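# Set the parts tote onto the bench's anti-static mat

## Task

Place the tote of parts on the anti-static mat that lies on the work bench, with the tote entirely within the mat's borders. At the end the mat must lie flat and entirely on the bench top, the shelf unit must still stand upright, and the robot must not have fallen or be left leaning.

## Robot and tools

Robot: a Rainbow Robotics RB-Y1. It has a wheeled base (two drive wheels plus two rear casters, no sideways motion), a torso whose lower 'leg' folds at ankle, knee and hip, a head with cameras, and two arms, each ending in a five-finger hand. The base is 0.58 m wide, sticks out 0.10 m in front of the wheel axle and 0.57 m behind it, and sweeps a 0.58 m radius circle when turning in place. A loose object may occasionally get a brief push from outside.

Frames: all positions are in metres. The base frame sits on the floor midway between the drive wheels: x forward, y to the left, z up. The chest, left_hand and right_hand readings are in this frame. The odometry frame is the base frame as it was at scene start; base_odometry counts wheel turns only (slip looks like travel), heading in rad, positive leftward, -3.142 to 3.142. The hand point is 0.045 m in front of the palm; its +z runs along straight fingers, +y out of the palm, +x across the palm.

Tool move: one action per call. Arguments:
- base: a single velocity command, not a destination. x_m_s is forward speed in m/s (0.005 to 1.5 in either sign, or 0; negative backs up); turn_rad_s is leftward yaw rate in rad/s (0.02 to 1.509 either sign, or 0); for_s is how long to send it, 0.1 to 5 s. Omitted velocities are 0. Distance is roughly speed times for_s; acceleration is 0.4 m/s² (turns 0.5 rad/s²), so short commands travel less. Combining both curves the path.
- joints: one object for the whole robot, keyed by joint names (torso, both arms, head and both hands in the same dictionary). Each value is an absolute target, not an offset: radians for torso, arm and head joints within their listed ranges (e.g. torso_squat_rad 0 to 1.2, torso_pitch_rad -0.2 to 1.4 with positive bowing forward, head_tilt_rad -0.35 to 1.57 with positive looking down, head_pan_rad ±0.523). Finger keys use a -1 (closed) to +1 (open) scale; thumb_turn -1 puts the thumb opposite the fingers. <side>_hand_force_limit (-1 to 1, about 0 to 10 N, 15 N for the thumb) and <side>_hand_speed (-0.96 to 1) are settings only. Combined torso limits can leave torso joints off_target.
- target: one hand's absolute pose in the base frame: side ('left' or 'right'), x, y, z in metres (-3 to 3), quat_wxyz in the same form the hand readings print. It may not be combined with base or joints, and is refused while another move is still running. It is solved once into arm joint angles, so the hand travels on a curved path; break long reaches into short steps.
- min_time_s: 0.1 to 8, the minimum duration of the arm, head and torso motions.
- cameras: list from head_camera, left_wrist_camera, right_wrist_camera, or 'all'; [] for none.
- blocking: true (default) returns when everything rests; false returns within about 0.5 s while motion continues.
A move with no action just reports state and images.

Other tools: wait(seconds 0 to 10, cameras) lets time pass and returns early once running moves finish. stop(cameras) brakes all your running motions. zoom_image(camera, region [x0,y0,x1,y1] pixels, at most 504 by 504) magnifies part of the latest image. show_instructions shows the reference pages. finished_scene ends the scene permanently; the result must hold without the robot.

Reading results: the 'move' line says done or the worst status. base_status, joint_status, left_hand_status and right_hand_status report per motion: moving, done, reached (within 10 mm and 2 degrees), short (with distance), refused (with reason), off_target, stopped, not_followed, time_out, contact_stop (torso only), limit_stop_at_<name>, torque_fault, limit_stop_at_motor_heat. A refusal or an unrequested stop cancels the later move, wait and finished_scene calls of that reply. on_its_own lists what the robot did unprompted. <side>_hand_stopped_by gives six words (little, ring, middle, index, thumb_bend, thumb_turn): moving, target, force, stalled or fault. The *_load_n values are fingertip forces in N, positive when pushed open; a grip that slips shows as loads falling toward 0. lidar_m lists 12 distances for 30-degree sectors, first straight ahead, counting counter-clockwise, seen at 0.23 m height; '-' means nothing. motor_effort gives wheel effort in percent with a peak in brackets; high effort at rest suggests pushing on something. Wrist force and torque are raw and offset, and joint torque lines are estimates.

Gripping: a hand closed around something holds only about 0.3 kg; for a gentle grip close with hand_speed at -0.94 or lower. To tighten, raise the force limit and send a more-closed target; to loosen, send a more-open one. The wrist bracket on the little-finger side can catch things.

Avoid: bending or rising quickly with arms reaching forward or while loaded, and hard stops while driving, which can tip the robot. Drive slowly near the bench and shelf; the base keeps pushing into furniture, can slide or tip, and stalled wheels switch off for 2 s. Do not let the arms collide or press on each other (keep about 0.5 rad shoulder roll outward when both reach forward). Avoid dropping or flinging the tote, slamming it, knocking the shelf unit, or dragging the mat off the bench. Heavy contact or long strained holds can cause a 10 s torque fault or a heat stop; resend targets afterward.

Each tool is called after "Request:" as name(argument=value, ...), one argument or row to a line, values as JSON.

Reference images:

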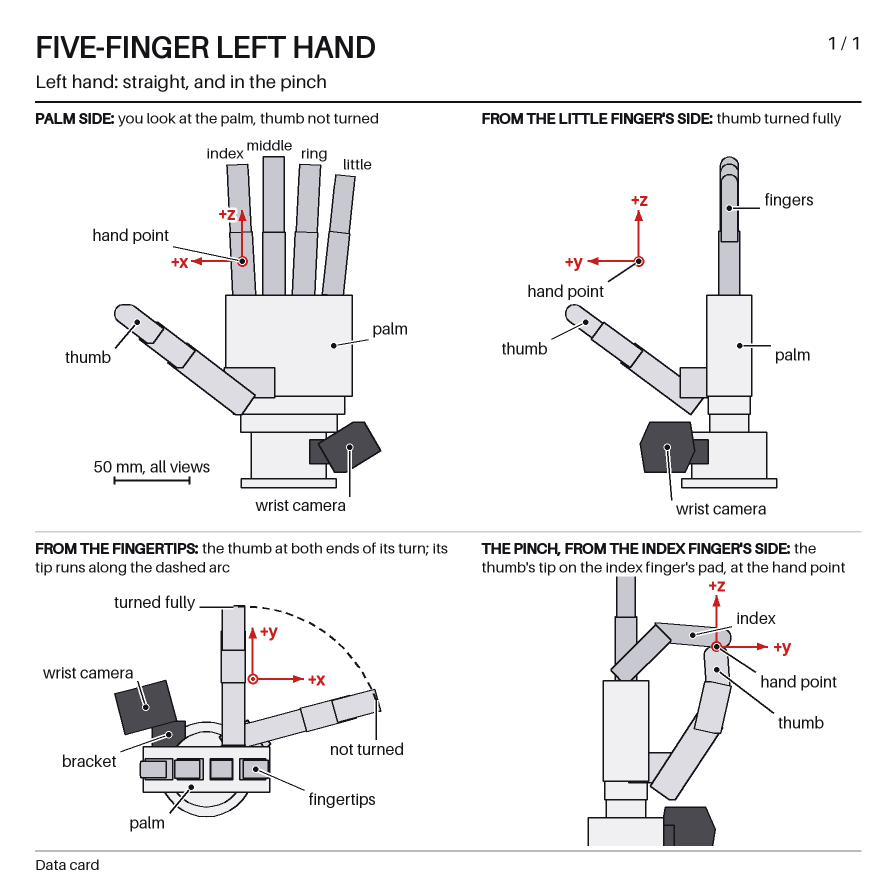

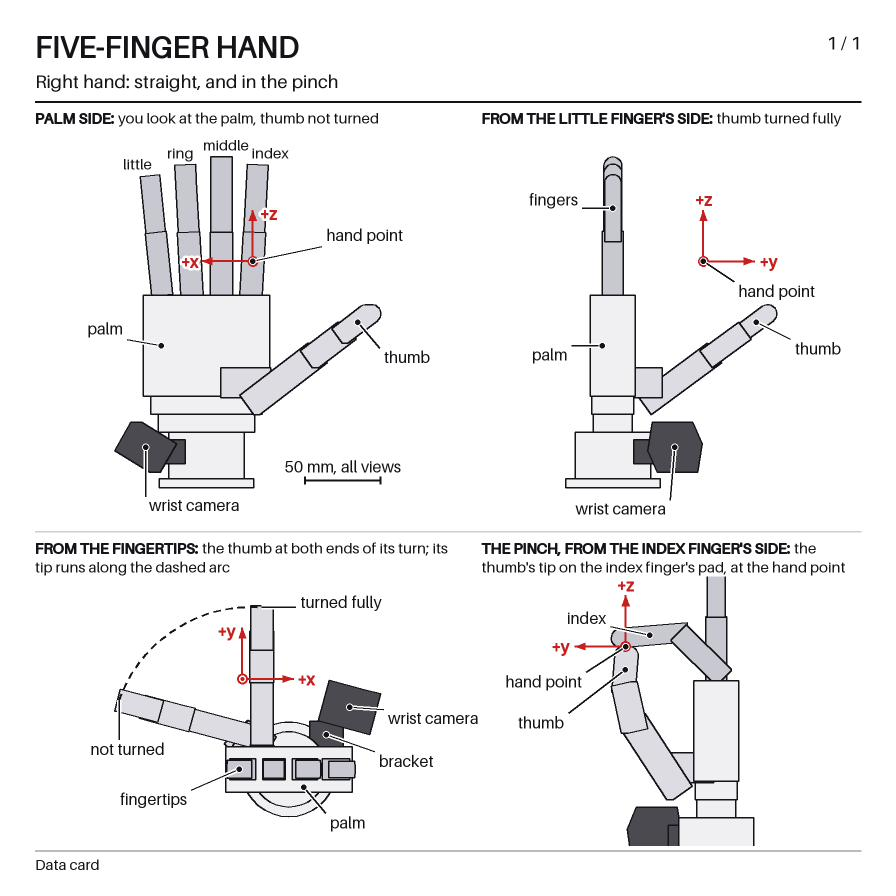

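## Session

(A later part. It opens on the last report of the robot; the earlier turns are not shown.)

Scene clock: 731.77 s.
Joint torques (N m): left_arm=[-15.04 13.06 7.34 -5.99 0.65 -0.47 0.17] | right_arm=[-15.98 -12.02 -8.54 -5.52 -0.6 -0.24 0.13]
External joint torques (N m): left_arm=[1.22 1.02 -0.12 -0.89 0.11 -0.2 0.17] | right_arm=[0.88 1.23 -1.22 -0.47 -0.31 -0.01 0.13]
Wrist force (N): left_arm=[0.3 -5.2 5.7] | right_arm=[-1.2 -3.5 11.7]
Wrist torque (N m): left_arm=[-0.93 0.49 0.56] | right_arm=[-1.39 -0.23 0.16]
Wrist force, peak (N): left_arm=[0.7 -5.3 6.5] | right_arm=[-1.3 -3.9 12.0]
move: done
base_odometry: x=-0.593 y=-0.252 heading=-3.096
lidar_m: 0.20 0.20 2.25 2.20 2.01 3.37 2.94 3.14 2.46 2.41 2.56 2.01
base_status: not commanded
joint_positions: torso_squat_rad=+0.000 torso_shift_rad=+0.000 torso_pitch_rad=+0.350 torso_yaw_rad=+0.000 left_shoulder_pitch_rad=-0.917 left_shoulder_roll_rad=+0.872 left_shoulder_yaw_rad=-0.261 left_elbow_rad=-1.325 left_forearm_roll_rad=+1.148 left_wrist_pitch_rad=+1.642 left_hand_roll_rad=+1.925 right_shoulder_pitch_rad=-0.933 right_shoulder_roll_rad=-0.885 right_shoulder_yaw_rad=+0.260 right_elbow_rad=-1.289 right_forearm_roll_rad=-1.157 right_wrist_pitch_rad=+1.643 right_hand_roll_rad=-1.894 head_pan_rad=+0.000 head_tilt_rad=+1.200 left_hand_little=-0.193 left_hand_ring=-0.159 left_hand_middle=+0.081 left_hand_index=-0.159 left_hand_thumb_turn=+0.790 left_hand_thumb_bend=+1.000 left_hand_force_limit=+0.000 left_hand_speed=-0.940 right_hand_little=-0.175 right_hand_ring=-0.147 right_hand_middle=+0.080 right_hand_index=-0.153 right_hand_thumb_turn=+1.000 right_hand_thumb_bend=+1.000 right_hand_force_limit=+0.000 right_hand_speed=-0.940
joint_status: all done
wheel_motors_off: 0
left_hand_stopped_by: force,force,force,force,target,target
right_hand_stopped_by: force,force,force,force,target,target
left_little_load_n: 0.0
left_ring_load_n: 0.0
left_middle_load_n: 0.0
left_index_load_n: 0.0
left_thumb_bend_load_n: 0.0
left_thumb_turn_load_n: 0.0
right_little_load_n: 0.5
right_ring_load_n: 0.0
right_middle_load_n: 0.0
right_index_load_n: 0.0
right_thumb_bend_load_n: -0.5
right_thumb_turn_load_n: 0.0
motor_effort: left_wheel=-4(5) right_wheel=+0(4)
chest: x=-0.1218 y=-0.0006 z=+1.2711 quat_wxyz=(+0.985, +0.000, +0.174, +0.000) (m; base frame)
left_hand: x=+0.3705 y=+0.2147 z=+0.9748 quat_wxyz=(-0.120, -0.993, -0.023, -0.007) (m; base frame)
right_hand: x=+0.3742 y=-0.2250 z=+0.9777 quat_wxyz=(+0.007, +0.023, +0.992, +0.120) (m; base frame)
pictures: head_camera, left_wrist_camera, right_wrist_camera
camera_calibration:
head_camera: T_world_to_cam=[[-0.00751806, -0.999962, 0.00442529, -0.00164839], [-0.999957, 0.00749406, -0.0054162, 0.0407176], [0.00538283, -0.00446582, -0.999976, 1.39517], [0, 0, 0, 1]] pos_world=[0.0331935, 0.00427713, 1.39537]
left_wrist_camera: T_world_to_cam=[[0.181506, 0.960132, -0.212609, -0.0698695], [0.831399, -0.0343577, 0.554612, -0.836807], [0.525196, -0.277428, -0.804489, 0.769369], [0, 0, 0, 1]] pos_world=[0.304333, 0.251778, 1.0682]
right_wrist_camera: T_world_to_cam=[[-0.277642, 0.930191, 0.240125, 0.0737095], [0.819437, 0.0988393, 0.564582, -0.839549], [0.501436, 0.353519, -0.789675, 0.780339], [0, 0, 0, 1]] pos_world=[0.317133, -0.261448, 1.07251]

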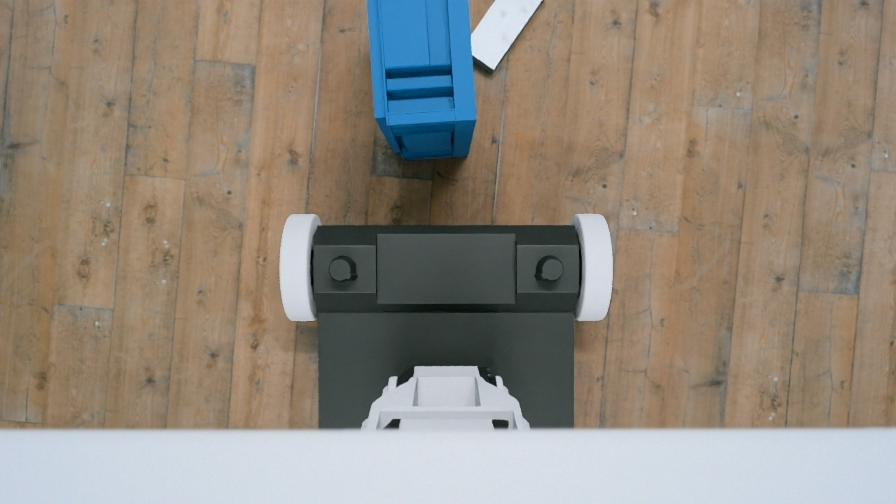

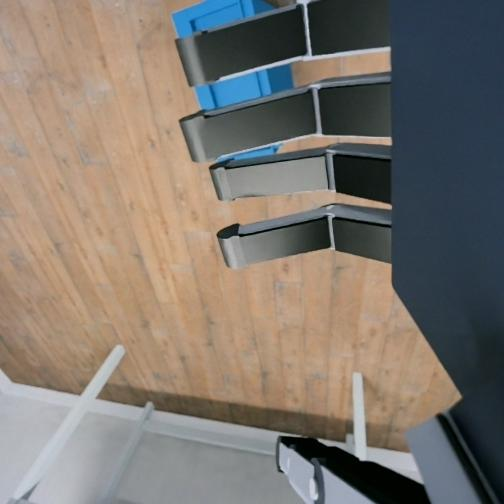

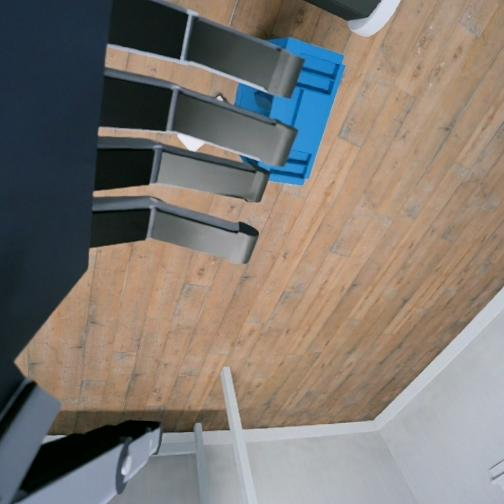

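Request:
move(
  joints={"head_tilt_rad": 0.75},
  min_time_s=1,
  cameras=["head_camera"],
)

Request:
zoom_image(
  camera="head_camera",
  region=[300, 160, 640, 500],
)

Scene clock: 746.37 s.
Joint torques (N m): left_arm=[-15.14 12.75 7.28 -5.99 0.89 -0.54 0.23] | right_arm=[-16.11 -12.17 -8.28 -5.75 -0.76 -0.23 0.08]
External joint torques (N m): left_arm=[1.12 0.71 -0.17 -0.9 0.35 -0.26 0.23] | right_arm=[0.76 1.08 -0.96 -0.7 -0.46 -0.01 0.08]
Wrist force (N): left_arm=[0.9 -5.6 5.5] | right_arm=[-1.0 -3.6 11.5]
Wrist torque (N m): left_arm=[-0.95 0.37 0.63] | right_arm=[-1.43 -0.26 0.18]
Wrist force, peak (N): left_arm=[0.5 -5.8 5.9] | right_arm=[-1.1 -3.6 12.2]
move: done
base_odometry: x=-0.593 y=-0.252 heading=-3.096
lidar_m: 0.19 0.21 2.24 2.20 2.00 3.36 2.93 3.14 2.46 2.41 2.56 2.01
base_status: not commanded
joint_positions: torso_squat_rad=+0.000 torso_shift_rad=+0.000 torso_pitch_rad=+0.350 torso_yaw_rad=+0.000 left_shoulder_pitch_rad=-0.917 left_shoulder_roll_rad=+0.872 left_shoulder_yaw_rad=-0.261 left_elbow_rad=-1.325 left_forearm_roll_rad=+1.148 left_wrist_pitch_rad=+1.642 left_hand_roll_rad=+1.925 right_shoulder_pitch_rad=-0.933 right_shoulder_roll_rad=-0.885 right_shoulder_yaw_rad=+0.260 right_elbow_rad=-1.289 right_forearm_roll_rad=-1.157 right_wrist_pitch_rad=+1.643 right_hand_roll_rad=-1.894 head_pan_rad=+0.000 head_tilt_rad=+0.750 left_hand_little=-0.193 left_hand_ring=-0.159 left_hand_middle=+0.081 left_hand_index=-0.159 left_hand_thumb_turn=+0.790 left_hand_thumb_bend=+1.000 left_hand_force_limit=+0.000 left_hand_speed=-0.940 right_hand_little=-0.175 right_hand_ring=-0.147 right_hand_middle=+0.080 right_hand_index=-0.153 right_hand_thumb_turn=+1.000 right_hand_thumb_bend=+1.000 right_hand_force_limit=+0.000 right_hand_speed=-0.940
joint_status: all done
wheel_motors_off: 0
left_hand_stopped_by: force,force,force,force,target,target
right_hand_stopped_by: force,force,force,force,target,target
left_little_load_n: 0.0
left_ring_load_n: 0.0
left_middle_load_n: 0.0
left_index_load_n: 0.0
left_thumb_bend_load_n: 0.0
left_thumb_turn_load_n: 0.0
right_little_load_n: 0.0
right_ring_load_n: 0.5
right_middle_load_n: 0.0
right_index_load_n: 0.0
right_thumb_bend_load_n: 0.0
right_thumb_turn_load_n: 0.0
motor_effort: left_wheel=-4(4) right_wheel=-2(3)
chest: x=-0.1218 y=-0.0006 z=+1.2711 quat_wxyz=(+0.985, +0.000, +0.174, +0.000) (m; base frame)
left_hand: x=+0.3705 y=+0.2147 z=+0.9748 quat_wxyz=(-0.120, -0.993, -0.023, -0.007) (m; base frame)
right_hand: x=+0.3742 y=-0.2250 z=+0.9777 quat_wxyz=(+0.007, +0.023, +0.992, +0.120) (m; base frame)
pictures: head_camera
camera_calibration:
head_camera: T_world_to_cam=[[-0.00905145, -0.999959, 0.000764634, 0.00354569], [-0.898062, 0.0077928, -0.439799, 0.674548], [0.439775, -0.00466751, -0.898096, 1.26139], [0, 0, 0, 1]] pos_world=[0.0510909, 0.00417647, 1.42951]

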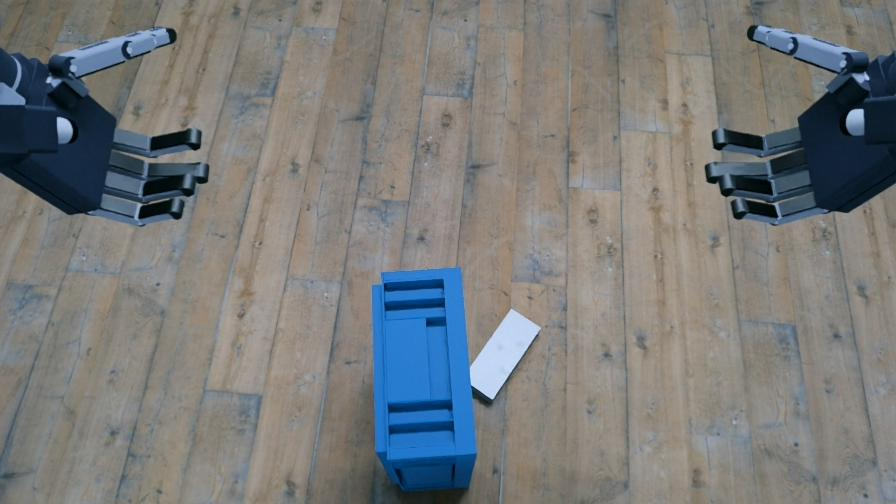

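Scaled by 1.482 from the camera's 896x504 image, which has a finer 1280x720 frame.

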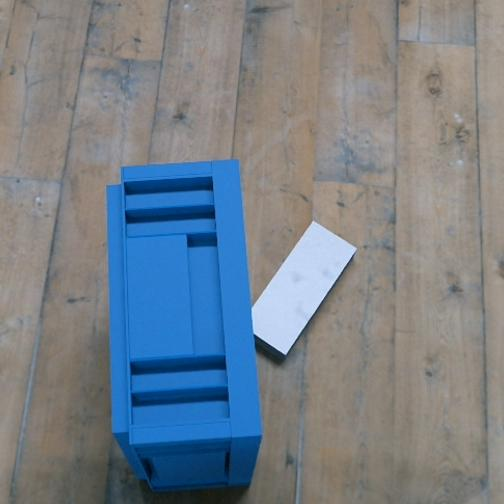

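Request:
move(
  base={"x_m_s": -0.15, "for_s": 1.0},
  joints={"head_tilt_rad": 0.6},
  cameras=["all"],
)

Request:
zoom_image(
  camera="right_wrist_camera",
  region=[150, 0, 504, 354],
)

Request:
zoom_image(
  camera="head_camera",
  region=[300, 160, 640, 500],
)

Scene clock: 792.07 s.
Joint torques (N m): left_arm=[-16.23 12.8 7.34 -5.48 0.74 -0.27 0.08] | right_arm=[-17.13 -12.25 -8.29 -5.47 -0.57 -0.1 0.05]
External joint torques (N m): left_arm=[0.03 0.76 -0.12 -0.39 0.2 0.01 0.08] | right_arm=[-0.27 1 -0.97 -0.42 -0.28 0.13 0.05]
Wrist force (N): left_arm=[0.1 -5.5 5.4] | right_arm=[-1.1 -3.5 11.2]
Wrist torque (N m): left_arm=[-0.97 0.49 0.57] | right_arm=[-1.38 -0.22 0.17]
Wrist force, peak (N): left_arm=[0.5 -5.7 6.2] | right_arm=[-1.6 -3.5 12.1]
move: done
base_odometry: x=-0.443 y=-0.245 heading=-3.095
lidar_m: 0.34 0.37 2.26 2.22 1.95 3.21 2.79 3.12 2.43 2.40 2.55 2.12
base_status: done (sent for 1 of 1 s)
joint_positions: torso_squat_rad=+0.000 torso_shift_rad=+0.000 torso_pitch_rad=+0.350 torso_yaw_rad=+0.000 left_shoulder_pitch_rad=-0.917 left_shoulder_roll_rad=+0.872 left_shoulder_yaw_rad=-0.261 left_elbow_rad=-1.326 left_forearm_roll_rad=+1.148 left_wrist_pitch_rad=+1.642 left_hand_roll_rad=+1.925 right_shoulder_pitch_rad=-0.933 right_shoulder_roll_rad=-0.885 right_shoulder_yaw_rad=+0.260 right_elbow_rad=-1.289 right_forearm_roll_rad=-1.157 right_wrist_pitch_rad=+1.643 right_hand_roll_rad=-1.894 head_pan_rad=+0.000 head_tilt_rad=+0.600 left_hand_little=-0.193 left_hand_ring=-0.159 left_hand_middle=+0.081 left_hand_index=-0.159 left_hand_thumb_turn=+0.790 left_hand_thumb_bend=+1.000 left_hand_force_limit=+0.000 left_hand_speed=-0.940 right_hand_little=-0.175 right_hand_ring=-0.147 right_hand_middle=+0.080 right_hand_index=-0.153 right_hand_thumb_turn=+1.000 right_hand_thumb_bend=+1.000 right_hand_force_limit=+0.000 right_hand_speed=-0.940
joint_status: all done
wheel_motors_off: 0
left_hand_stopped_by: force,force,force,force,target,target
right_hand_stopped_by: force,force,force,force,target,target
left_little_load_n: 0.0
left_ring_load_n: 0.0
left_middle_load_n: 0.0
left_index_load_n: 0.0
left_thumb_bend_load_n: 0.0
left_thumb_turn_load_n: 0.0
right_little_load_n: 0.0
right_ring_load_n: 0.0
right_middle_load_n: 0.0
right_index_load_n: 0.0
right_thumb_bend_load_n: -0.5
right_thumb_turn_load_n: 0.0
motor_effort: left_wheel=+11(23) right_wheel=-14(20)
chest: x=-0.1218 y=-0.0006 z=+1.2712 quat_wxyz=(+0.985, +0.000, +0.174, +0.000) (m; base frame)
left_hand: x=+0.3704 y=+0.2148 z=+0.9748 quat_wxyz=(-0.120, -0.992, -0.023, -0.007) (m; base frame)
right_hand: x=+0.3741 y=-0.2250 z=+0.9777 quat_wxyz=(+0.007, +0.023, +0.992, +0.120) (m; base frame)
pictures: head_camera, left_wrist_camera, right_wrist_camera
camera_calibration:
head_camera: T_world_to_cam=[[-0.00914657, -0.999958, -0.000653891, 0.005608], [-0.822199, 0.00789279, -0.569145, 0.864777], [0.569126, -0.0046681, -0.822237, 1.15551], [0, 0, 0, 1]] pos_world=[0.0534384, 0.00417629, 1.44229]
left_wrist_camera: T_world_to_cam=[[0.181366, 0.960167, -0.212571, -0.0698575], [0.831375, -0.0342431, 0.554656, -0.836791], [0.525283, -0.277322, -0.804469, 0.769347], [0, 0, 0, 1]] pos_world=[0.304232, 0.251777, 1.0682]
right_wrist_camera: T_world_to_cam=[[-0.277624, 0.930158, 0.240273, 0.0735092], [0.8195, 0.0987769, 0.564503, -0.839417], [0.501343, 0.353624, -0.789687, 0.780457], [0, 0, 0, 1]] pos_world=[0.317033, -0.261448, 1.07251]

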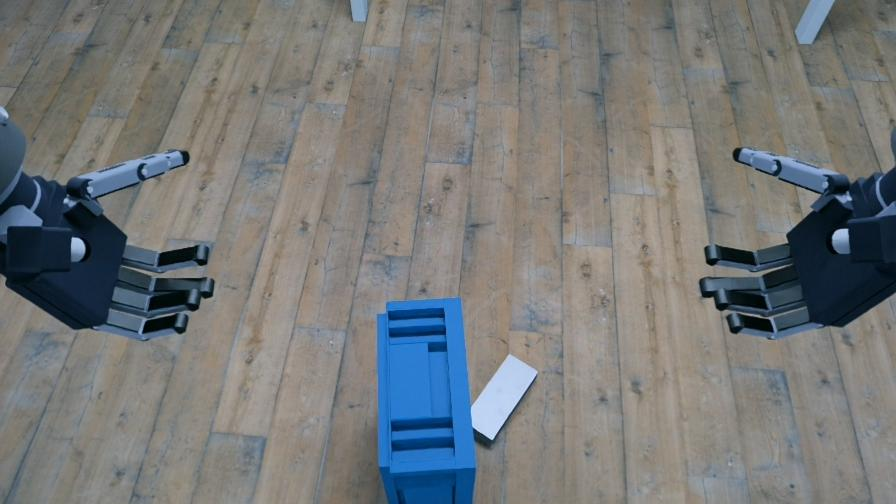

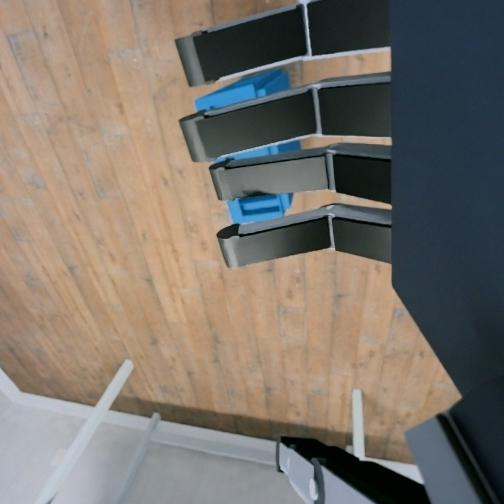

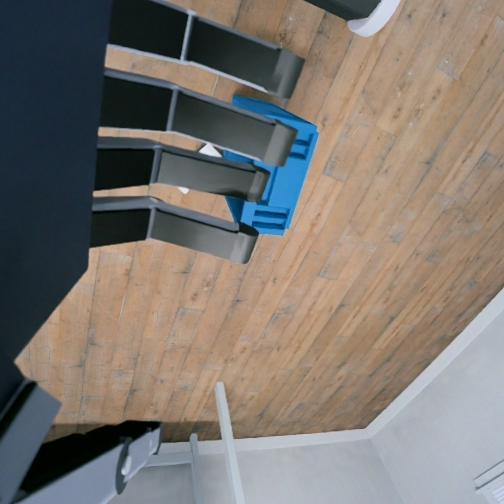

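Scaled by 1.424 from the camera's 504x504 image, which has a finer 720x720 frame.

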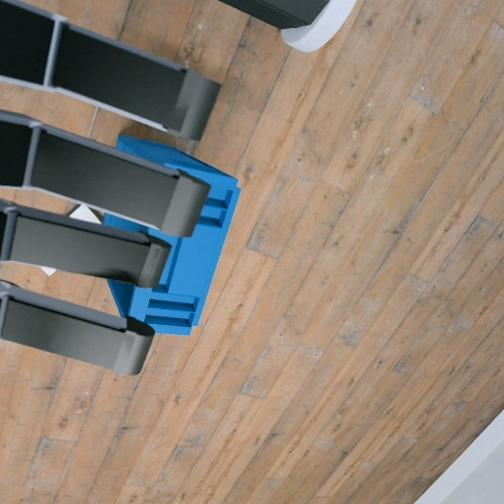

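Scaled by 1.482 from the camera's 896x504 image, which has a finer 1280x720 frame.

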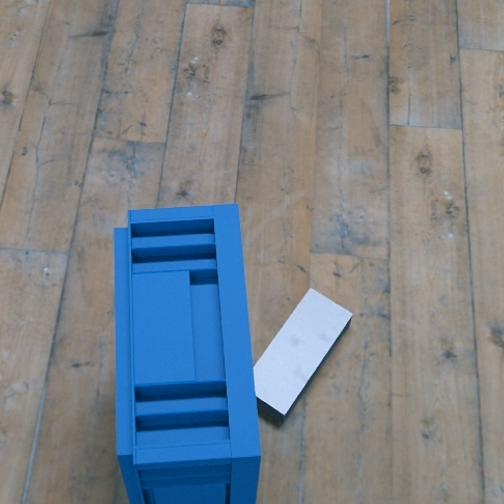

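Request:
move(
  base={"turn_rad_s": -0.3, "for_s": 1.0},
  joints={"left_hand_little": 1.0, "left_hand_ring": 1.0, "left_hand_middle": 1.0, "left_hand_index": 1.0, "left_hand_thumb_turn": 0.98, "right_hand_little": 1.0, "right_hand_ring": 1.0, "right_hand_middle": 1.0, "right_hand_index": 1.0, "left_hand_speed": -0.5, "right_hand_speed": -0.5},
  cameras=[],
)

Request:
move(
  base={"x_m_s": -0.2, "for_s": 2.0},
  cameras=[],
)

Request:
move(
  base={"turn_rad_s": 0.3, "for_s": 1.0},
  cameras=["head_camera"],
)

Scene clock: 861.00 s.
Joint torques (N m): left_arm=[-16.22 12.97 6.8 -5.5 0.58 -0.42 0.15] | right_arm=[-17.19 -12.45 -8.05 -5.49 -0.66 -0.07 0.06]
External joint torques (N m): left_arm=[0.04 0.92 -0.64 -0.4 0.06 -0.15 0.15] | right_arm=[-0.33 0.82 -0.74 -0.44 -0.38 0.15 0.06]
Wrist force (N): left_arm=[0.4 -5.1 5.3] | right_arm=[-1.5 -3.2 11.3]
Wrist torque (N m): left_arm=[-0.90 0.43 0.55] | right_arm=[-1.37 -0.15 0.15]
Wrist force, peak (N): left_arm=[0.4 -5.6 6.2] | right_arm=[-1.3 -3.5 12.1]
move: done
base_odometry: x=-0.443 y=-0.245 heading=+2.889
lidar_m: 0.35 0.35 2.50 2.22 2.23 2.64 3.18 2.81 2.68 2.39 2.39 2.14
base_status: done (sent for 1 of 1 s)
joint_positions: torso_squat_rad=+0.000 torso_shift_rad=+0.000 torso_pitch_rad=+0.350 torso_yaw_rad=+0.000 left_shoulder_pitch_rad=-0.917 left_shoulder_roll_rad=+0.872 left_shoulder_yaw_rad=-0.261 left_elbow_rad=-1.326 left_forearm_roll_rad=+1.148 left_wrist_pitch_rad=+1.642 left_hand_roll_rad=+1.925 right_shoulder_pitch_rad=-0.933 right_shoulder_roll_rad=-0.885 right_shoulder_yaw_rad=+0.260 right_elbow_rad=-1.289 right_forearm_roll_rad=-1.157 right_wrist_pitch_rad=+1.643 right_hand_roll_rad=-1.894 head_pan_rad=+0.000 head_tilt_rad=+0.600 left_hand_little=+1.000 left_hand_ring=+1.000 left_hand_middle=+1.000 left_hand_index=+1.000 left_hand_thumb_turn=+0.980 left_hand_thumb_bend=+1.000 left_hand_force_limit=+0.000 left_hand_speed=-0.500 right_hand_little=+1.000 right_hand_ring=+1.000 right_hand_middle=+1.000 right_hand_index=+1.000 right_hand_thumb_turn=+1.000 right_hand_thumb_bend=+1.000 right_hand_force_limit=+0.000 right_hand_speed=-0.500
joint_status: all done
wheel_motors_off: 0
left_hand_stopped_by: target,target,target,target,target,target
right_hand_stopped_by: target,target,target,target,target,target
left_little_load_n: 0.0
left_ring_load_n: 0.0
left_middle_load_n: 0.0
left_index_load_n: 0.0
left_thumb_bend_load_n: -0.5
left_thumb_turn_load_n: 0.0
right_little_load_n: 0.0
right_ring_load_n: 0.0
right_middle_load_n: 0.0
right_index_load_n: -0.5
right_thumb_bend_load_n: 0.0
right_thumb_turn_load_n: 0.5
motor_effort: left_wheel=+5(28) right_wheel=+3(35)
chest: x=-0.1218 y=-0.0006 z=+1.2712 quat_wxyz=(+0.985, +0.000, +0.174, +0.000) (m; base frame)
left_hand: x=+0.3704 y=+0.2148 z=+0.9748 quat_wxyz=(-0.120, -0.992, -0.023, -0.007) (m; base frame)
right_hand: x=+0.3742 y=-0.2250 z=+0.9777 quat_wxyz=(+0.007, +0.023, +0.992, +0.120) (m; base frame)
pictures: none
No camera images: "cameras" was empty.

Scene clock: 863.87 s.
Joint torques (N m): left_arm=[-16.37 12.71 7.24 -5.36 0.72 -0.31 0.07] | right_arm=[-17.05 -12.59 -8.06 -5.34 -0.65 -0.08 0.1]
External joint torques (N m): left_arm=[-0.11 0.66 -0.21 -0.26 0.2 -0.04 0.07] | right_arm=[-0.19 0.68 -0.75 -0.29 -0.37 0.14 0.1]
Wrist force (N): left_arm=[0.4 -5.8 5.4] | right_arm=[-1.4 -3.1 11.4]
Wrist torque (N m): left_arm=[-1.01 0.45 0.60] | right_arm=[-1.34 -0.17 0.14]
Wrist force, peak (N): left_arm=[0.5 -5.8 5.9] | right_arm=[-1.6 -3.4 12.1]
move: done
base_odometry: x=-0.056 y=-0.346 heading=+2.888
lidar_m: 0.72 0.73 2.42 2.14 1.71 2.55 2.40 2.43 2.79 2.46 2.48 2.95
base_status: done (sent for 2 of 2 s)
joint_positions: torso_squat_rad=+0.000 torso_shift_rad=+0.000 torso_pitch_rad=+0.350 torso_yaw_rad=+0.000 left_shoulder_pitch_rad=-0.917 left_shoulder_roll_rad=+0.872 left_shoulder_yaw_rad=-0.261 left_elbow_rad=-1.326 left_forearm_roll_rad=+1.148 left_wrist_pitch_rad=+1.642 left_hand_roll_rad=+1.925 right_shoulder_pitch_rad=-0.933 right_shoulder_roll_rad=-0.885 right_shoulder_yaw_rad=+0.260 right_elbow_rad=-1.289 right_forearm_roll_rad=-1.157 right_wrist_pitch_rad=+1.643 right_hand_roll_rad=-1.894 head_pan_rad=+0.000 head_tilt_rad=+0.600 left_hand_little=+1.000 left_hand_ring=+1.000 left_hand_middle=+1.000 left_hand_index=+1.000 left_hand_thumb_turn=+0.980 left_hand_thumb_bend=+1.000 left_hand_force_limit=+0.000 left_hand_speed=-0.500 right_hand_little=+1.000 right_hand_ring=+1.000 right_hand_middle=+1.000 right_hand_index=+1.000 right_hand_thumb_turn=+1.000 right_hand_thumb_bend=+1.000 right_hand_force_limit=+0.000 right_hand_speed=-0.500
joint_status: not commanded
wheel_motors_off: 0
left_hand_stopped_by: target,target,target,target,target,target
right_hand_stopped_by: target,target,target,target,target,target
left_little_load_n: 0.0
left_ring_load_n: 0.0
left_middle_load_n: 0.0
left_index_load_n: 0.0
left_thumb_bend_load_n: 0.0
left_thumb_turn_load_n: 0.0
right_little_load_n: 0.0
right_ring_load_n: 0.0
right_middle_load_n: 0.0
right_index_load_n: 0.0
right_thumb_bend_load_n: 0.0
right_thumb_turn_load_n: 0.0
motor_effort: left_wheel=-5(22) right_wheel=+7(32)
chest: x=-0.1219 y=-0.0006 z=+1.2712 quat_wxyz=(+0.985, +0.000, +0.174, +0.000) (m; base frame)
left_hand: x=+0.3704 y=+0.2148 z=+0.9748 quat_wxyz=(-0.120, -0.992, -0.023, -0.007) (m; base frame)
right_hand: x=+0.3741 y=-0.2250 z=+0.9777 quat_wxyz=(+0.007, +0.023, +0.992, +0.120) (m; base frame)
pictures: none
No camera images: "cameras" was empty.

Scene clock: 865.80 s.
Joint torques (N m): left_arm=[-16.1 13.1 7.12 -5.48 0.67 -0.31 0.15] | right_arm=[-17.09 -12.5 -8.04 -5.26 -0.61 -0.02 -0.01]
External joint torques (N m): left_arm=[0.16 1.05 -0.33 -0.39 0.15 -0.04 0.15] | right_arm=[-0.22 0.76 -0.73 -0.21 -0.33 0.2 -0.01]
Wrist force (N): left_arm=[0.5 -5.2 5.5] | right_arm=[-1.2 -3.2 11.5]
Wrist torque (N m): left_arm=[-0.93 0.43 0.57] | right_arm=[-1.37 -0.22 0.16]
Wrist force, peak (N): left_arm=[0.5 -5.7 5.9] | right_arm=[-1.4 -3.4 12.1]
move: done
base_odometry: x=-0.056 y=-0.346 heading=-3.096
lidar_m: 0.73 2.80 2.18 1.71 2.19 2.82 2.40 2.61 2.53 2.48 2.64 2.51
base_status: done (sent for 1 of 1 s)
joint_positions: torso_squat_rad=+0.000 torso_shift_rad=+0.000 torso_pitch_rad=+0.350 torso_yaw_rad=+0.000 left_shoulder_pitch_rad=-0.917 left_shoulder_roll_rad=+0.872 left_shoulder_yaw_rad=-0.261 left_elbow_rad=-1.326 left_forearm_roll_rad=+1.148 left_wrist_pitch_rad=+1.642 left_hand_roll_rad=+1.925 right_shoulder_pitch_rad=-0.933 right_shoulder_roll_rad=-0.885 right_shoulder_yaw_rad=+0.260 right_elbow_rad=-1.289 right_forearm_roll_rad=-1.157 right_wrist_pitch_rad=+1.643 right_hand_roll_rad=-1.894 head_pan_rad=+0.000 head_tilt_rad=+0.600 left_hand_little=+1.000 left_hand_ring=+1.000 left_hand_middle=+1.000 left_hand_index=+1.000 left_hand_thumb_turn=+0.980 left_hand_thumb_bend=+1.000 left_hand_force_limit=+0.000 left_hand_speed=-0.500 right_hand_little=+1.000 right_hand_ring=+1.000 right_hand_middle=+1.000 right_hand_index=+1.000 right_hand_thumb_turn=+1.000 right_hand_thumb_bend=+1.000 right_hand_force_limit=+0.000 right_hand_speed=-0.500
joint_status: not commanded
wheel_motors_off: 0
left_hand_stopped_by: target,target,target,target,target,target
right_hand_stopped_by: target,target,target,target,target,target
left_little_load_n: 0.0
left_ring_load_n: 0.0
left_middle_load_n: 0.0
left_index_load_n: 0.0
left_thumb_bend_load_n: 0.0
left_thumb_turn_load_n: 0.0
right_little_load_n: 0.0
right_ring_load_n: -0.5
right_middle_load_n: 0.0
right_index_load_n: 0.0
right_thumb_bend_load_n: 0.0
right_thumb_turn_load_n: 0.0
motor_effort: left_wheel=+1(21) right_wheel=+9(31)
chest: x=-0.1219 y=-0.0006 z=+1.2712 quat_wxyz=(+0.985, +0.000, +0.174, +0.000) (m; base frame)
left_hand: x=+0.3704 y=+0.2148 z=+0.9748 quat_wxyz=(-0.120, -0.992, -0.023, -0.007) (m; base frame)
right_hand: x=+0.3741 y=-0.2250 z=+0.9777 quat_wxyz=(+0.007, +0.023, +0.992, +0.120) (m; base frame)
pictures: head_camera
camera_calibration:
head_camera: T_world_to_cam=[[-0.00914657, -0.999958, -0.000653891, 0.00560708], [-0.822199, 0.00789279, -0.569145, 0.864695], [0.569126, -0.0046681, -0.822237, 1.15557], [0, 0, 0, 1]] pos_world=[0.0533384, 0.00417629, 1.44229]

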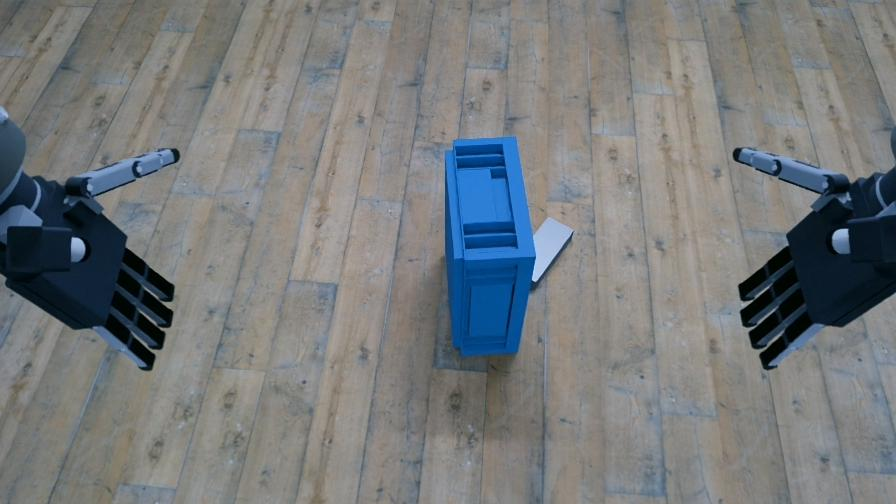

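Request:
move(
  joints={"torso_squat_rad": 0.8, "torso_shift_rad": 0.2, "torso_pitch_rad": 0.6, "head_tilt_rad": 0.3},
  min_time_s=4,
  cameras=["head_camera"],
)

Scene clock: 936.20 s.
Joint torques (N m): left_arm=[-12.82 12.87 6.63 -5.5 0.71 0.1 0.22] | right_arm=[-13.08 -12.66 -7.32 -5.24 -0.68 0.4 0.02]
External joint torques (N m): left_arm=[-0.06 0.83 -0.13 -0.39 0.06 -0.1 0.23] | right_arm=[0.08 0.71 -0.63 -0.29 -0.28 0.13 0.02]
Wrist force (N): left_arm=[2.0 -5.1 5.7] | right_arm=[-3.0 -3.8 11.5]
Wrist torque (N m): left_arm=[-0.90 0.31 0.65] | right_arm=[-1.48 -0.06 0.02]
Wrist force, peak (N): left_arm=[2.0 -5.6 6.1] | right_arm=[-1.3 -3.4 12.2]
move: done
base_odometry: x=-0.056 y=-0.346 heading=-3.096
lidar_m: 0.73 2.81 2.17 1.72 2.19 2.82 2.39 2.60 2.52 2.48 2.63 2.51
base_status: not commanded
joint_positions: torso_squat_rad=+0.800 torso_shift_rad=+0.200 torso_pitch_rad=+0.600 torso_yaw_rad=+0.000 left_shoulder_pitch_rad=-0.917 left_shoulder_roll_rad=+0.872 left_shoulder_yaw_rad=-0.261 left_elbow_rad=-1.326 left_forearm_roll_rad=+1.148 left_wrist_pitch_rad=+1.642 left_hand_roll_rad=+1.925 right_shoulder_pitch_rad=-0.933 right_shoulder_roll_rad=-0.885 right_shoulder_yaw_rad=+0.260 right_elbow_rad=-1.289 right_forearm_roll_rad=-1.157 right_wrist_pitch_rad=+1.643 right_hand_roll_rad=-1.894 head_pan_rad=+0.000 head_tilt_rad=+0.300 left_hand_little=+1.000 left_hand_ring=+1.000 left_hand_middle=+1.000 left_hand_index=+1.000 left_hand_thumb_turn=+0.980 left_hand_thumb_bend=+1.000 left_hand_force_limit=+0.000 left_hand_speed=-0.500 right_hand_little=+1.000 right_hand_ring=+1.000 right_hand_middle=+1.000 right_hand_index=+1.000 right_hand_thumb_turn=+1.000 right_hand_thumb_bend=+1.000 right_hand_force_limit=+0.000 right_hand_speed=-0.500
joint_status: all done
wheel_motors_off: 0
left_hand_stopped_by: target,target,target,target,target,target
right_hand_stopped_by: target,target,target,target,target,target
left_little_load_n: 0.0
left_ring_load_n: 0.0
left_middle_load_n: 0.0
left_index_load_n: 0.0
left_thumb_bend_load_n: 0.0
left_thumb_turn_load_n: 0.0
right_little_load_n: 0.0
right_ring_load_n: 0.0
right_middle_load_n: 0.0
right_index_load_n: 0.0
right_thumb_bend_load_n: 0.0
right_thumb_turn_load_n: 0.0
motor_effort: left_wheel=-1(3) right_wheel=+7(11)
chest: x=+0.0437 y=-0.0005 z=+1.0138 quat_wxyz=(+0.955, +0.000, +0.296, +0.000) (m; base frame)
left_hand: x=+0.4473 y=+0.2149 z=+0.6048 quat_wxyz=(-0.116, -0.986, -0.038, +0.117) (m; base frame)
right_hand: x=+0.4516 y=-0.2248 z=+0.6067 quat_wxyz=(-0.117, +0.037, +0.986, +0.116) (m; base frame)
pictures: head_camera
camera_calibration:
head_camera: T_world_to_cam=[[-0.00930345, -0.999956, -0.00101, 0.00787917], [-0.792814, 0.00799176, -0.609411, 0.91494], [0.609393, -0.00486889, -0.792854, 0.761805], [0, 0, 0, 1]] pos_world=[0.261212, 0.00427598, 1.16158]

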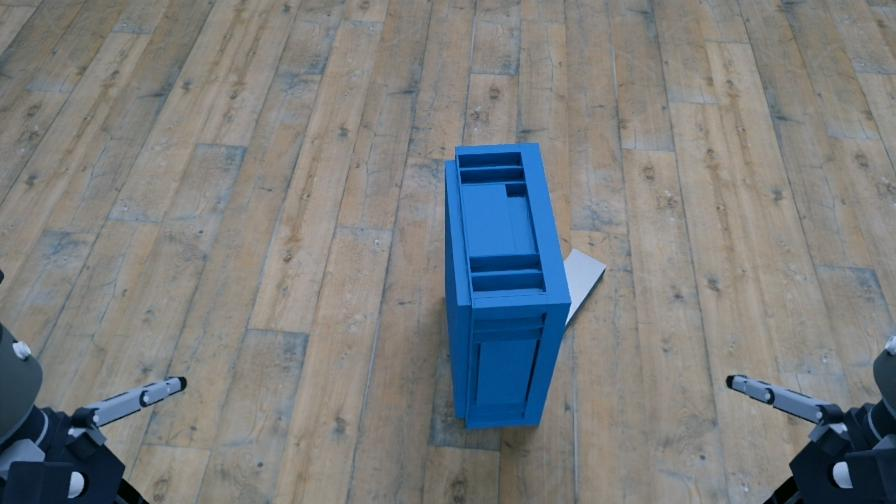

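Request:
move(
  joints={"torso_squat_rad": 1.1, "torso_shift_rad": 0.35, "torso_pitch_rad": 0.8, "head_tilt_rad": 0.0},
  min_time_s=4,
  cameras=["all"],
)

Scene clock: 947.83 s.
Joint torques (N m): left_arm=[-9.69 12.47 5.95 -5.23 0.9 0.34 0.27] | right_arm=[-9.52 -11.97 -6.66 -4.85 -0.78 0.8 0.13]
External joint torques (N m): left_arm=[-0.32 0.97 0.04 -0.35 0.16 -0.23 0.29] | right_arm=[0.09 0.89 -0.77 -0.21 -0.29 0.17 0.12]
Wrist force (N): left_arm=[2.9 -5.3 5.2] | right_arm=[-4.1 -3.1 10.7]
Wrist torque (N m): left_arm=[-0.95 0.28 0.71] | right_arm=[-1.33 0.08 0.04]
Wrist force, peak (N): left_arm=[3.2 -5.2 5.7] | right_arm=[-2.8 -3.2 12.1]
move: done
base_odometry: x=-0.056 y=-0.346 heading=-3.096
lidar_m: 0.73 2.80 2.17 1.72 2.19 2.82 2.39 2.61 2.53 2.48 2.64 2.51
base_status: not commanded
joint_positions: torso_squat_rad=+1.100 torso_shift_rad=+0.350 torso_pitch_rad=+0.800 torso_yaw_rad=+0.000 left_shoulder_pitch_rad=-0.917 left_shoulder_roll_rad=+0.872 left_shoulder_yaw_rad=-0.261 left_elbow_rad=-1.326 left_forearm_roll_rad=+1.148 left_wrist_pitch_rad=+1.642 left_hand_roll_rad=+1.925 right_shoulder_pitch_rad=-0.933 right_shoulder_roll_rad=-0.885 right_shoulder_yaw_rad=+0.260 right_elbow_rad=-1.289 right_forearm_roll_rad=-1.157 right_wrist_pitch_rad=+1.643 right_hand_roll_rad=-1.894 head_pan_rad=+0.000 head_tilt_rad=+0.000 left_hand_little=+1.000 left_hand_ring=+1.000 left_hand_middle=+1.000 left_hand_index=+1.000 left_hand_thumb_turn=+0.980 left_hand_thumb_bend=+1.000 left_hand_force_limit=+0.000 left_hand_speed=-0.500 right_hand_little=+1.000 right_hand_ring=+1.000 right_hand_middle=+1.000 right_hand_index=+1.000 right_hand_thumb_turn=+1.000 right_hand_thumb_bend=+1.000 right_hand_force_limit=+0.000 right_hand_speed=-0.500
joint_status: all done
wheel_motors_off: 0
left_hand_stopped_by: target,target,target,target,target,target
right_hand_stopped_by: target,target,target,target,target,target
left_little_load_n: 0.0
left_ring_load_n: 0.0
left_middle_load_n: 0.0
left_index_load_n: 0.0
left_thumb_bend_load_n: 0.0
left_thumb_turn_load_n: 0.0
right_little_load_n: 0.0
right_ring_load_n: 0.0
right_middle_load_n: 0.0
right_index_load_n: 0.0
right_thumb_bend_load_n: 0.0
right_thumb_turn_load_n: 0.5
motor_effort: left_wheel=+0(3) right_wheel=+7(12)
chest: x=+0.1029 y=-0.0004 z=+0.7943 quat_wxyz=(+0.921, +0.000, +0.389, +0.000) (m; base frame)
left_hand: x=+0.4172 y=+0.2151 z=+0.3133 quat_wxyz=(-0.112, -0.969, -0.049, +0.215) (m; base frame)
right_hand: x=+0.4219 y=-0.2247 z=+0.3143 quat_wxyz=(-0.215, +0.049, +0.969, +0.112) (m; base frame)
pictures: head_camera, left_wrist_camera, right_wrist_camera
camera_calibration:
head_camera: T_world_to_cam=[[-0.00929708, -0.999955, -0.00192979, 0.0093909], [-0.727931, 0.00809107, -0.685603, 0.885284], [0.685587, -0.00496935, -0.727973, 0.432282], [0, 0, 0, 1]] pos_world=[0.348146, 0.00437574, 0.921661]
left_wrist_camera: T_world_to_cam=[[0.0706479, 0.960173, -0.270327, -0.154942], [0.98988, -0.0340493, 0.137758, -0.444339], [0.123067, -0.277324, -0.952862, 0.427064], [0, 0, 0, 1]] pos_world=[0.398231, 0.252077, 0.42626]
right_wrist_camera: T_world_to_cam=[[-0.14569, 0.930092, 0.337199, 0.159732], [0.983429, 0.0989777, 0.151892, -0.443528], [0.107899, 0.35374, -0.929099, 0.442363], [0, 0, 0, 1]] pos_world=[0.41172, -0.261148, 0.424506]

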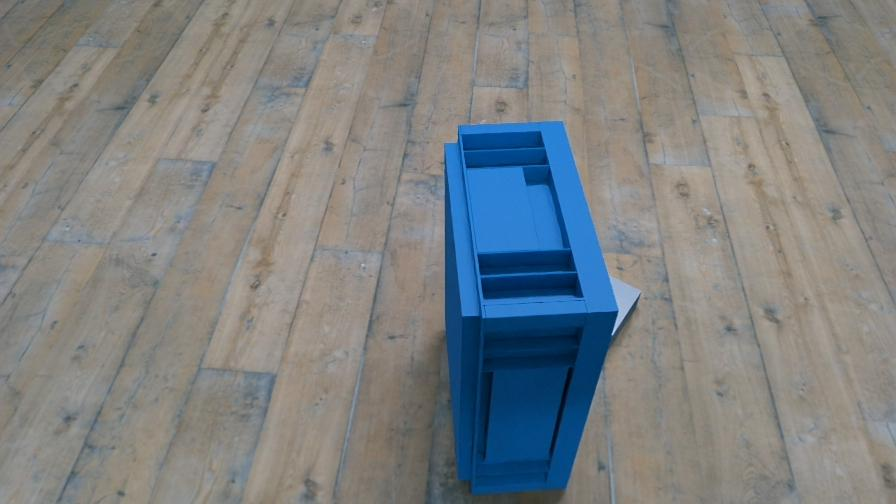

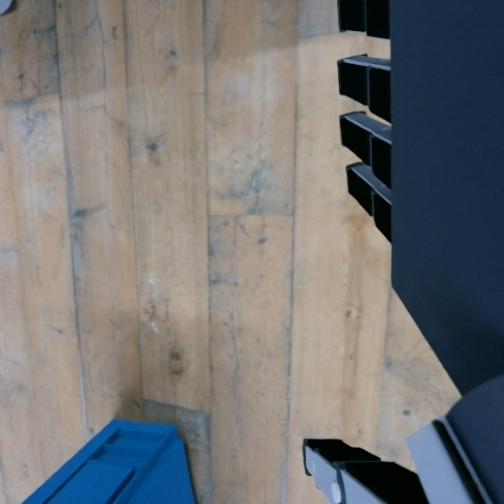

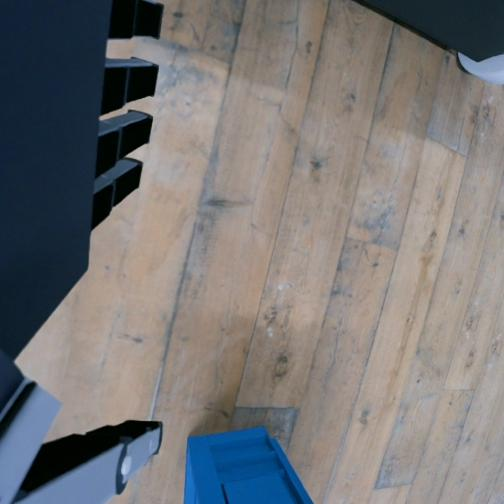

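Request:
move(
  joints={"torso_squat_rad": 0.6, "torso_shift_rad": 0.0, "torso_pitch_rad": 0.5, "head_tilt_rad": 0.4},
  min_time_s=3,
  cameras=[],
)

Request:
move(
  base={"turn_rad_s": 0.3, "for_s": 1.0},
  cameras=[],
)

Request:
move(
  base={"x_m_s": 0.2, "for_s": 2.3},
  cameras=["head_camera"],
)

Scene clock: 975.67 s.
Joint torques (N m): left_arm=[-14.21 12.85 6.45 -5.42 0.67 0.01 0.08] | right_arm=[-14.16 -12.36 -7.69 -5.31 -0.59 0.22 0.03]
External joint torques (N m): left_arm=[0.06 0.71 -0.64 -0.28 0.06 0 0.08] | right_arm=[0.61 1.07 -0.69 -0.29 -0.23 0.15 0.03]
Wrist force (N): left_arm=[1.6 -5.3 5.5] | right_arm=[-2.0 -3.7 11.4]
Wrist torque (N m): left_arm=[-0.91 0.30 0.62] | right_arm=[-1.44 -0.18 0.09]
Wrist force, peak (N): left_arm=[1.4 -5.6 6.2] | right_arm=[-4.5 -3.1 11.3]
move: done
base_odometry: x=-0.056 y=-0.346 heading=-3.096
lidar_m: 0.73 2.80 2.17 1.72 2.19 2.82 2.40 2.60 2.52 2.48 2.63 2.51
base_status: not commanded
joint_positions: torso_squat_rad=+0.600 torso_shift_rad=+0.000 torso_pitch_rad=+0.500 torso_yaw_rad=+0.000 left_shoulder_pitch_rad=-0.917 left_shoulder_roll_rad=+0.872 left_shoulder_yaw_rad=-0.261 left_elbow_rad=-1.326 left_forearm_roll_rad=+1.148 left_wrist_pitch_rad=+1.642 left_hand_roll_rad=+1.925 right_shoulder_pitch_rad=-0.933 right_shoulder_roll_rad=-0.885 right_shoulder_yaw_rad=+0.260 right_elbow_rad=-1.289 right_forearm_roll_rad=-1.157 right_wrist_pitch_rad=+1.643 right_hand_roll_rad=-1.894 head_pan_rad=+0.000 head_tilt_rad=+0.400 left_hand_little=+1.000 left_hand_ring=+1.000 left_hand_middle=+1.000 left_hand_index=+1.000 left_hand_thumb_turn=+0.980 left_hand_thumb_bend=+1.000 left_hand_force_limit=+0.000 left_hand_speed=-0.500 right_hand_little=+1.000 right_hand_ring=+1.000 right_hand_middle=+1.000 right_hand_index=+1.000 right_hand_thumb_turn=+1.000 right_hand_thumb_bend=+1.000 right_hand_force_limit=+0.000 right_hand_speed=-0.500
joint_status: all done
wheel_motors_off: 0
left_hand_stopped_by: target,target,target,target,target,target
right_hand_stopped_by: target,target,target,target,target,target
left_little_load_n: 0.0
left_ring_load_n: 0.0
left_middle_load_n: 0.0
left_index_load_n: 0.0
left_thumb_bend_load_n: 0.0
left_thumb_turn_load_n: 0.0
right_little_load_n: 0.0
right_ring_load_n: 0.0
right_middle_load_n: 0.0
right_index_load_n: 0.0
right_thumb_bend_load_n: 0.0
right_thumb_turn_load_n: 0.0
motor_effort: left_wheel=-2(3) right_wheel=+11(11)
chest: x=-0.0796 y=-0.0005 z=+1.1298 quat_wxyz=(+0.969, +0.000, +0.247, +0.000) (m; base frame)
left_hand: x=+0.3629 y=+0.2149 z=+0.7632 quat_wxyz=(-0.118, -0.990, -0.032, +0.068) (m; base frame)
right_hand: x=+0.3670 y=-0.2249 z=+0.7655 quat_wxyz=(-0.068, +0.032, +0.990, +0.118) (m; base frame)
pictures: none
No camera images: "cameras" was empty.

Scene clock: 977.60 s.
Joint torques (N m): left_arm=[-14.17 13.58 6.98 -5.64 0.71 -0.11 0.26] | right_arm=[-14.99 -12.65 -7.39 -5.31 -0.52 0.3 0.03]
External joint torques (N m): left_arm=[0.1 1.44 -0.11 -0.51 0.1 -0.12 0.26] | right_arm=[-0.23 0.78 -0.39 -0.28 -0.16 0.23 0.03]
Wrist force (N): left_arm=[1.3 -4.9 5.8] | right_arm=[-2.1 -3.7 11.5]
Wrist torque (N m): left_arm=[-0.92 0.36 0.61] | right_arm=[-1.49 -0.16 0.09]
Wrist force, peak (N): left_arm=[0.9 -5.4 6.1] | right_arm=[-1.9 -3.7 12.0]
move: done
base_odometry: x=-0.056 y=-0.346 heading=-2.796
lidar_m: 2.30 2.33 2.13 1.91 2.70 2.77 2.42 2.68 2.48 2.51 2.52 0.72
base_status: done (sent for 1 of 1 s)
joint_positions: torso_squat_rad=+0.600 torso_shift_rad=+0.000 torso_pitch_rad=+0.500 torso_yaw_rad=+0.000 left_shoulder_pitch_rad=-0.917 left_shoulder_roll_rad=+0.872 left_shoulder_yaw_rad=-0.261 left_elbow_rad=-1.326 left_forearm_roll_rad=+1.148 left_wrist_pitch_rad=+1.642 left_hand_roll_rad=+1.925 right_shoulder_pitch_rad=-0.933 right_shoulder_roll_rad=-0.885 right_shoulder_yaw_rad=+0.260 right_elbow_rad=-1.289 right_forearm_roll_rad=-1.157 right_wrist_pitch_rad=+1.643 right_hand_roll_rad=-1.894 head_pan_rad=+0.000 head_tilt_rad=+0.400 left_hand_little=+1.000 left_hand_ring=+1.000 left_hand_middle=+1.000 left_hand_index=+1.000 left_hand_thumb_turn=+0.980 left_hand_thumb_bend=+1.000 left_hand_force_limit=+0.000 left_hand_speed=-0.500 right_hand_little=+1.000 right_hand_ring=+1.000 right_hand_middle=+1.000 right_hand_index=+1.000 right_hand_thumb_turn=+1.000 right_hand_thumb_bend=+1.000 right_hand_force_limit=+0.000 right_hand_speed=-0.500
joint_status: not commanded
wheel_motors_off: 0
left_hand_stopped_by: target,target,target,target,target,target
right_hand_stopped_by: target,target,target,target,target,target
left_little_load_n: 0.0
left_ring_load_n: 0.0
left_middle_load_n: 0.0
left_index_load_n: 0.0
left_thumb_bend_load_n: 0.0
left_thumb_turn_load_n: 0.0
right_little_load_n: 0.0
right_ring_load_n: 0.0
right_middle_load_n: 0.0
right_index_load_n: 0.0
right_thumb_bend_load_n: 0.0
right_thumb_turn_load_n: 0.0
motor_effort: left_wheel=+2(16) right_wheel=+8(27)
chest: x=-0.0796 y=-0.0005 z=+1.1298 quat_wxyz=(+0.969, +0.000, +0.247, +0.000) (m; base frame)
left_hand: x=+0.3629 y=+0.2149 z=+0.7632 quat_wxyz=(-0.118, -0.990, -0.032, +0.068) (m; base frame)
right_hand: x=+0.3670 y=-0.2249 z=+0.7655 quat_wxyz=(-0.068, +0.032, +0.990, +0.118) (m; base frame)
pictures: none
No camera images: "cameras" was empty.

Scene clock: 980.97 s.
Joint torques (N m): left_arm=[-14.56 13.22 6.25 -5.39 0.61 -0.04 0.4] | right_arm=[-14.62 -12.41 -7.44 -5.38 -0.59 0.37 0.07]
External joint torques (N m): left_arm=[-0.29 1.09 -0.84 -0.25 0 -0.05 0.41] | right_arm=[0.13 1.02 -0.44 -0.35 -0.23 0.3 0.07]
Wrist force (N): left_arm=[0.9 -5.2 6.1] | right_arm=[-2.0 -3.4 11.2]
Wrist torque (N m): left_arm=[-0.97 0.47 0.61] | right_arm=[-1.40 -0.17 0.11]
Wrist force, peak (N): left_arm=[1.6 -5.7 6.1] | right_arm=[-2.5 -3.6 12.0]
move: done
base_odometry: x=-0.489 y=-0.501 heading=-2.796
lidar_m: 2.65 2.13 1.96 1.99 2.01 3.19 2.87 2.89 2.66 2.69 0.33 0.33
base_status: done (sent for 2.3 of 2.3 s)
joint_positions: torso_squat_rad=+0.600 torso_shift_rad=+0.000 torso_pitch_rad=+0.500 torso_yaw_rad=+0.000 left_shoulder_pitch_rad=-0.917 left_shoulder_roll_rad=+0.872 left_shoulder_yaw_rad=-0.261 left_elbow_rad=-1.326 left_forearm_roll_rad=+1.148 left_wrist_pitch_rad=+1.642 left_hand_roll_rad=+1.925 right_shoulder_pitch_rad=-0.933 right_shoulder_roll_rad=-0.885 right_shoulder_yaw_rad=+0.260 right_elbow_rad=-1.289 right_forearm_roll_rad=-1.157 right_wrist_pitch_rad=+1.643 right_hand_roll_rad=-1.894 head_pan_rad=+0.000 head_tilt_rad=+0.400 left_hand_little=+1.000 left_hand_ring=+1.000 left_hand_middle=+1.000 left_hand_index=+1.000 left_hand_thumb_turn=+0.980 left_hand_thumb_bend=+1.000 left_hand_force_limit=+0.000 left_hand_speed=-0.500 right_hand_little=+1.000 right_hand_ring=+1.000 right_hand_middle=+1.000 right_hand_index=+1.000 right_hand_thumb_turn=+1.000 right_hand_thumb_bend=+1.000 right_hand_force_limit=+0.000 right_hand_speed=-0.500
joint_status: not commanded
wheel_motors_off: 0
left_hand_stopped_by: target,target,target,target,target,target
right_hand_stopped_by: target,target,target,target,target,target
left_little_load_n: 0.0
left_ring_load_n: 0.0
left_middle_load_n: 0.0
left_index_load_n: 0.0
left_thumb_bend_load_n: 0.0
left_thumb_turn_load_n: 0.0
right_little_load_n: 0.0
right_ring_load_n: 0.0
right_middle_load_n: 0.0
right_index_load_n: 0.0
right_thumb_bend_load_n: 0.0
right_thumb_turn_load_n: 0.0
motor_effort: left_wheel=+0(24) right_wheel=+1(33)
chest: x=-0.0796 y=-0.0005 z=+1.1298 quat_wxyz=(+0.969, +0.000, +0.247, +0.000) (m; base frame)
left_hand: x=+0.3629 y=+0.2149 z=+0.7631 quat_wxyz=(-0.118, -0.990, -0.032, +0.068) (m; base frame)
right_hand: x=+0.3670 y=-0.2249 z=+0.7655 quat_wxyz=(-0.068, +0.032, +0.990, +0.118) (m; base frame)
pictures: head_camera
camera_calibration:
head_camera: T_world_to_cam=[[-0.00924266, -0.999957, -0.00109044, 0.00681012], [-0.792766, 0.00799221, -0.609474, 0.882843], [0.609456, -0.0047687, -0.792805, 0.948286], [0, 0, 0, 1]] pos_world=[0.122012, 0.00427605, 1.28988]

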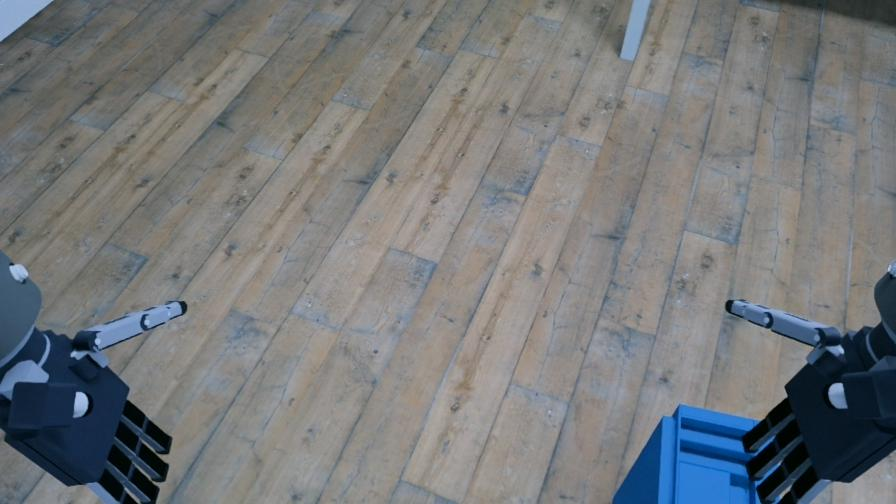

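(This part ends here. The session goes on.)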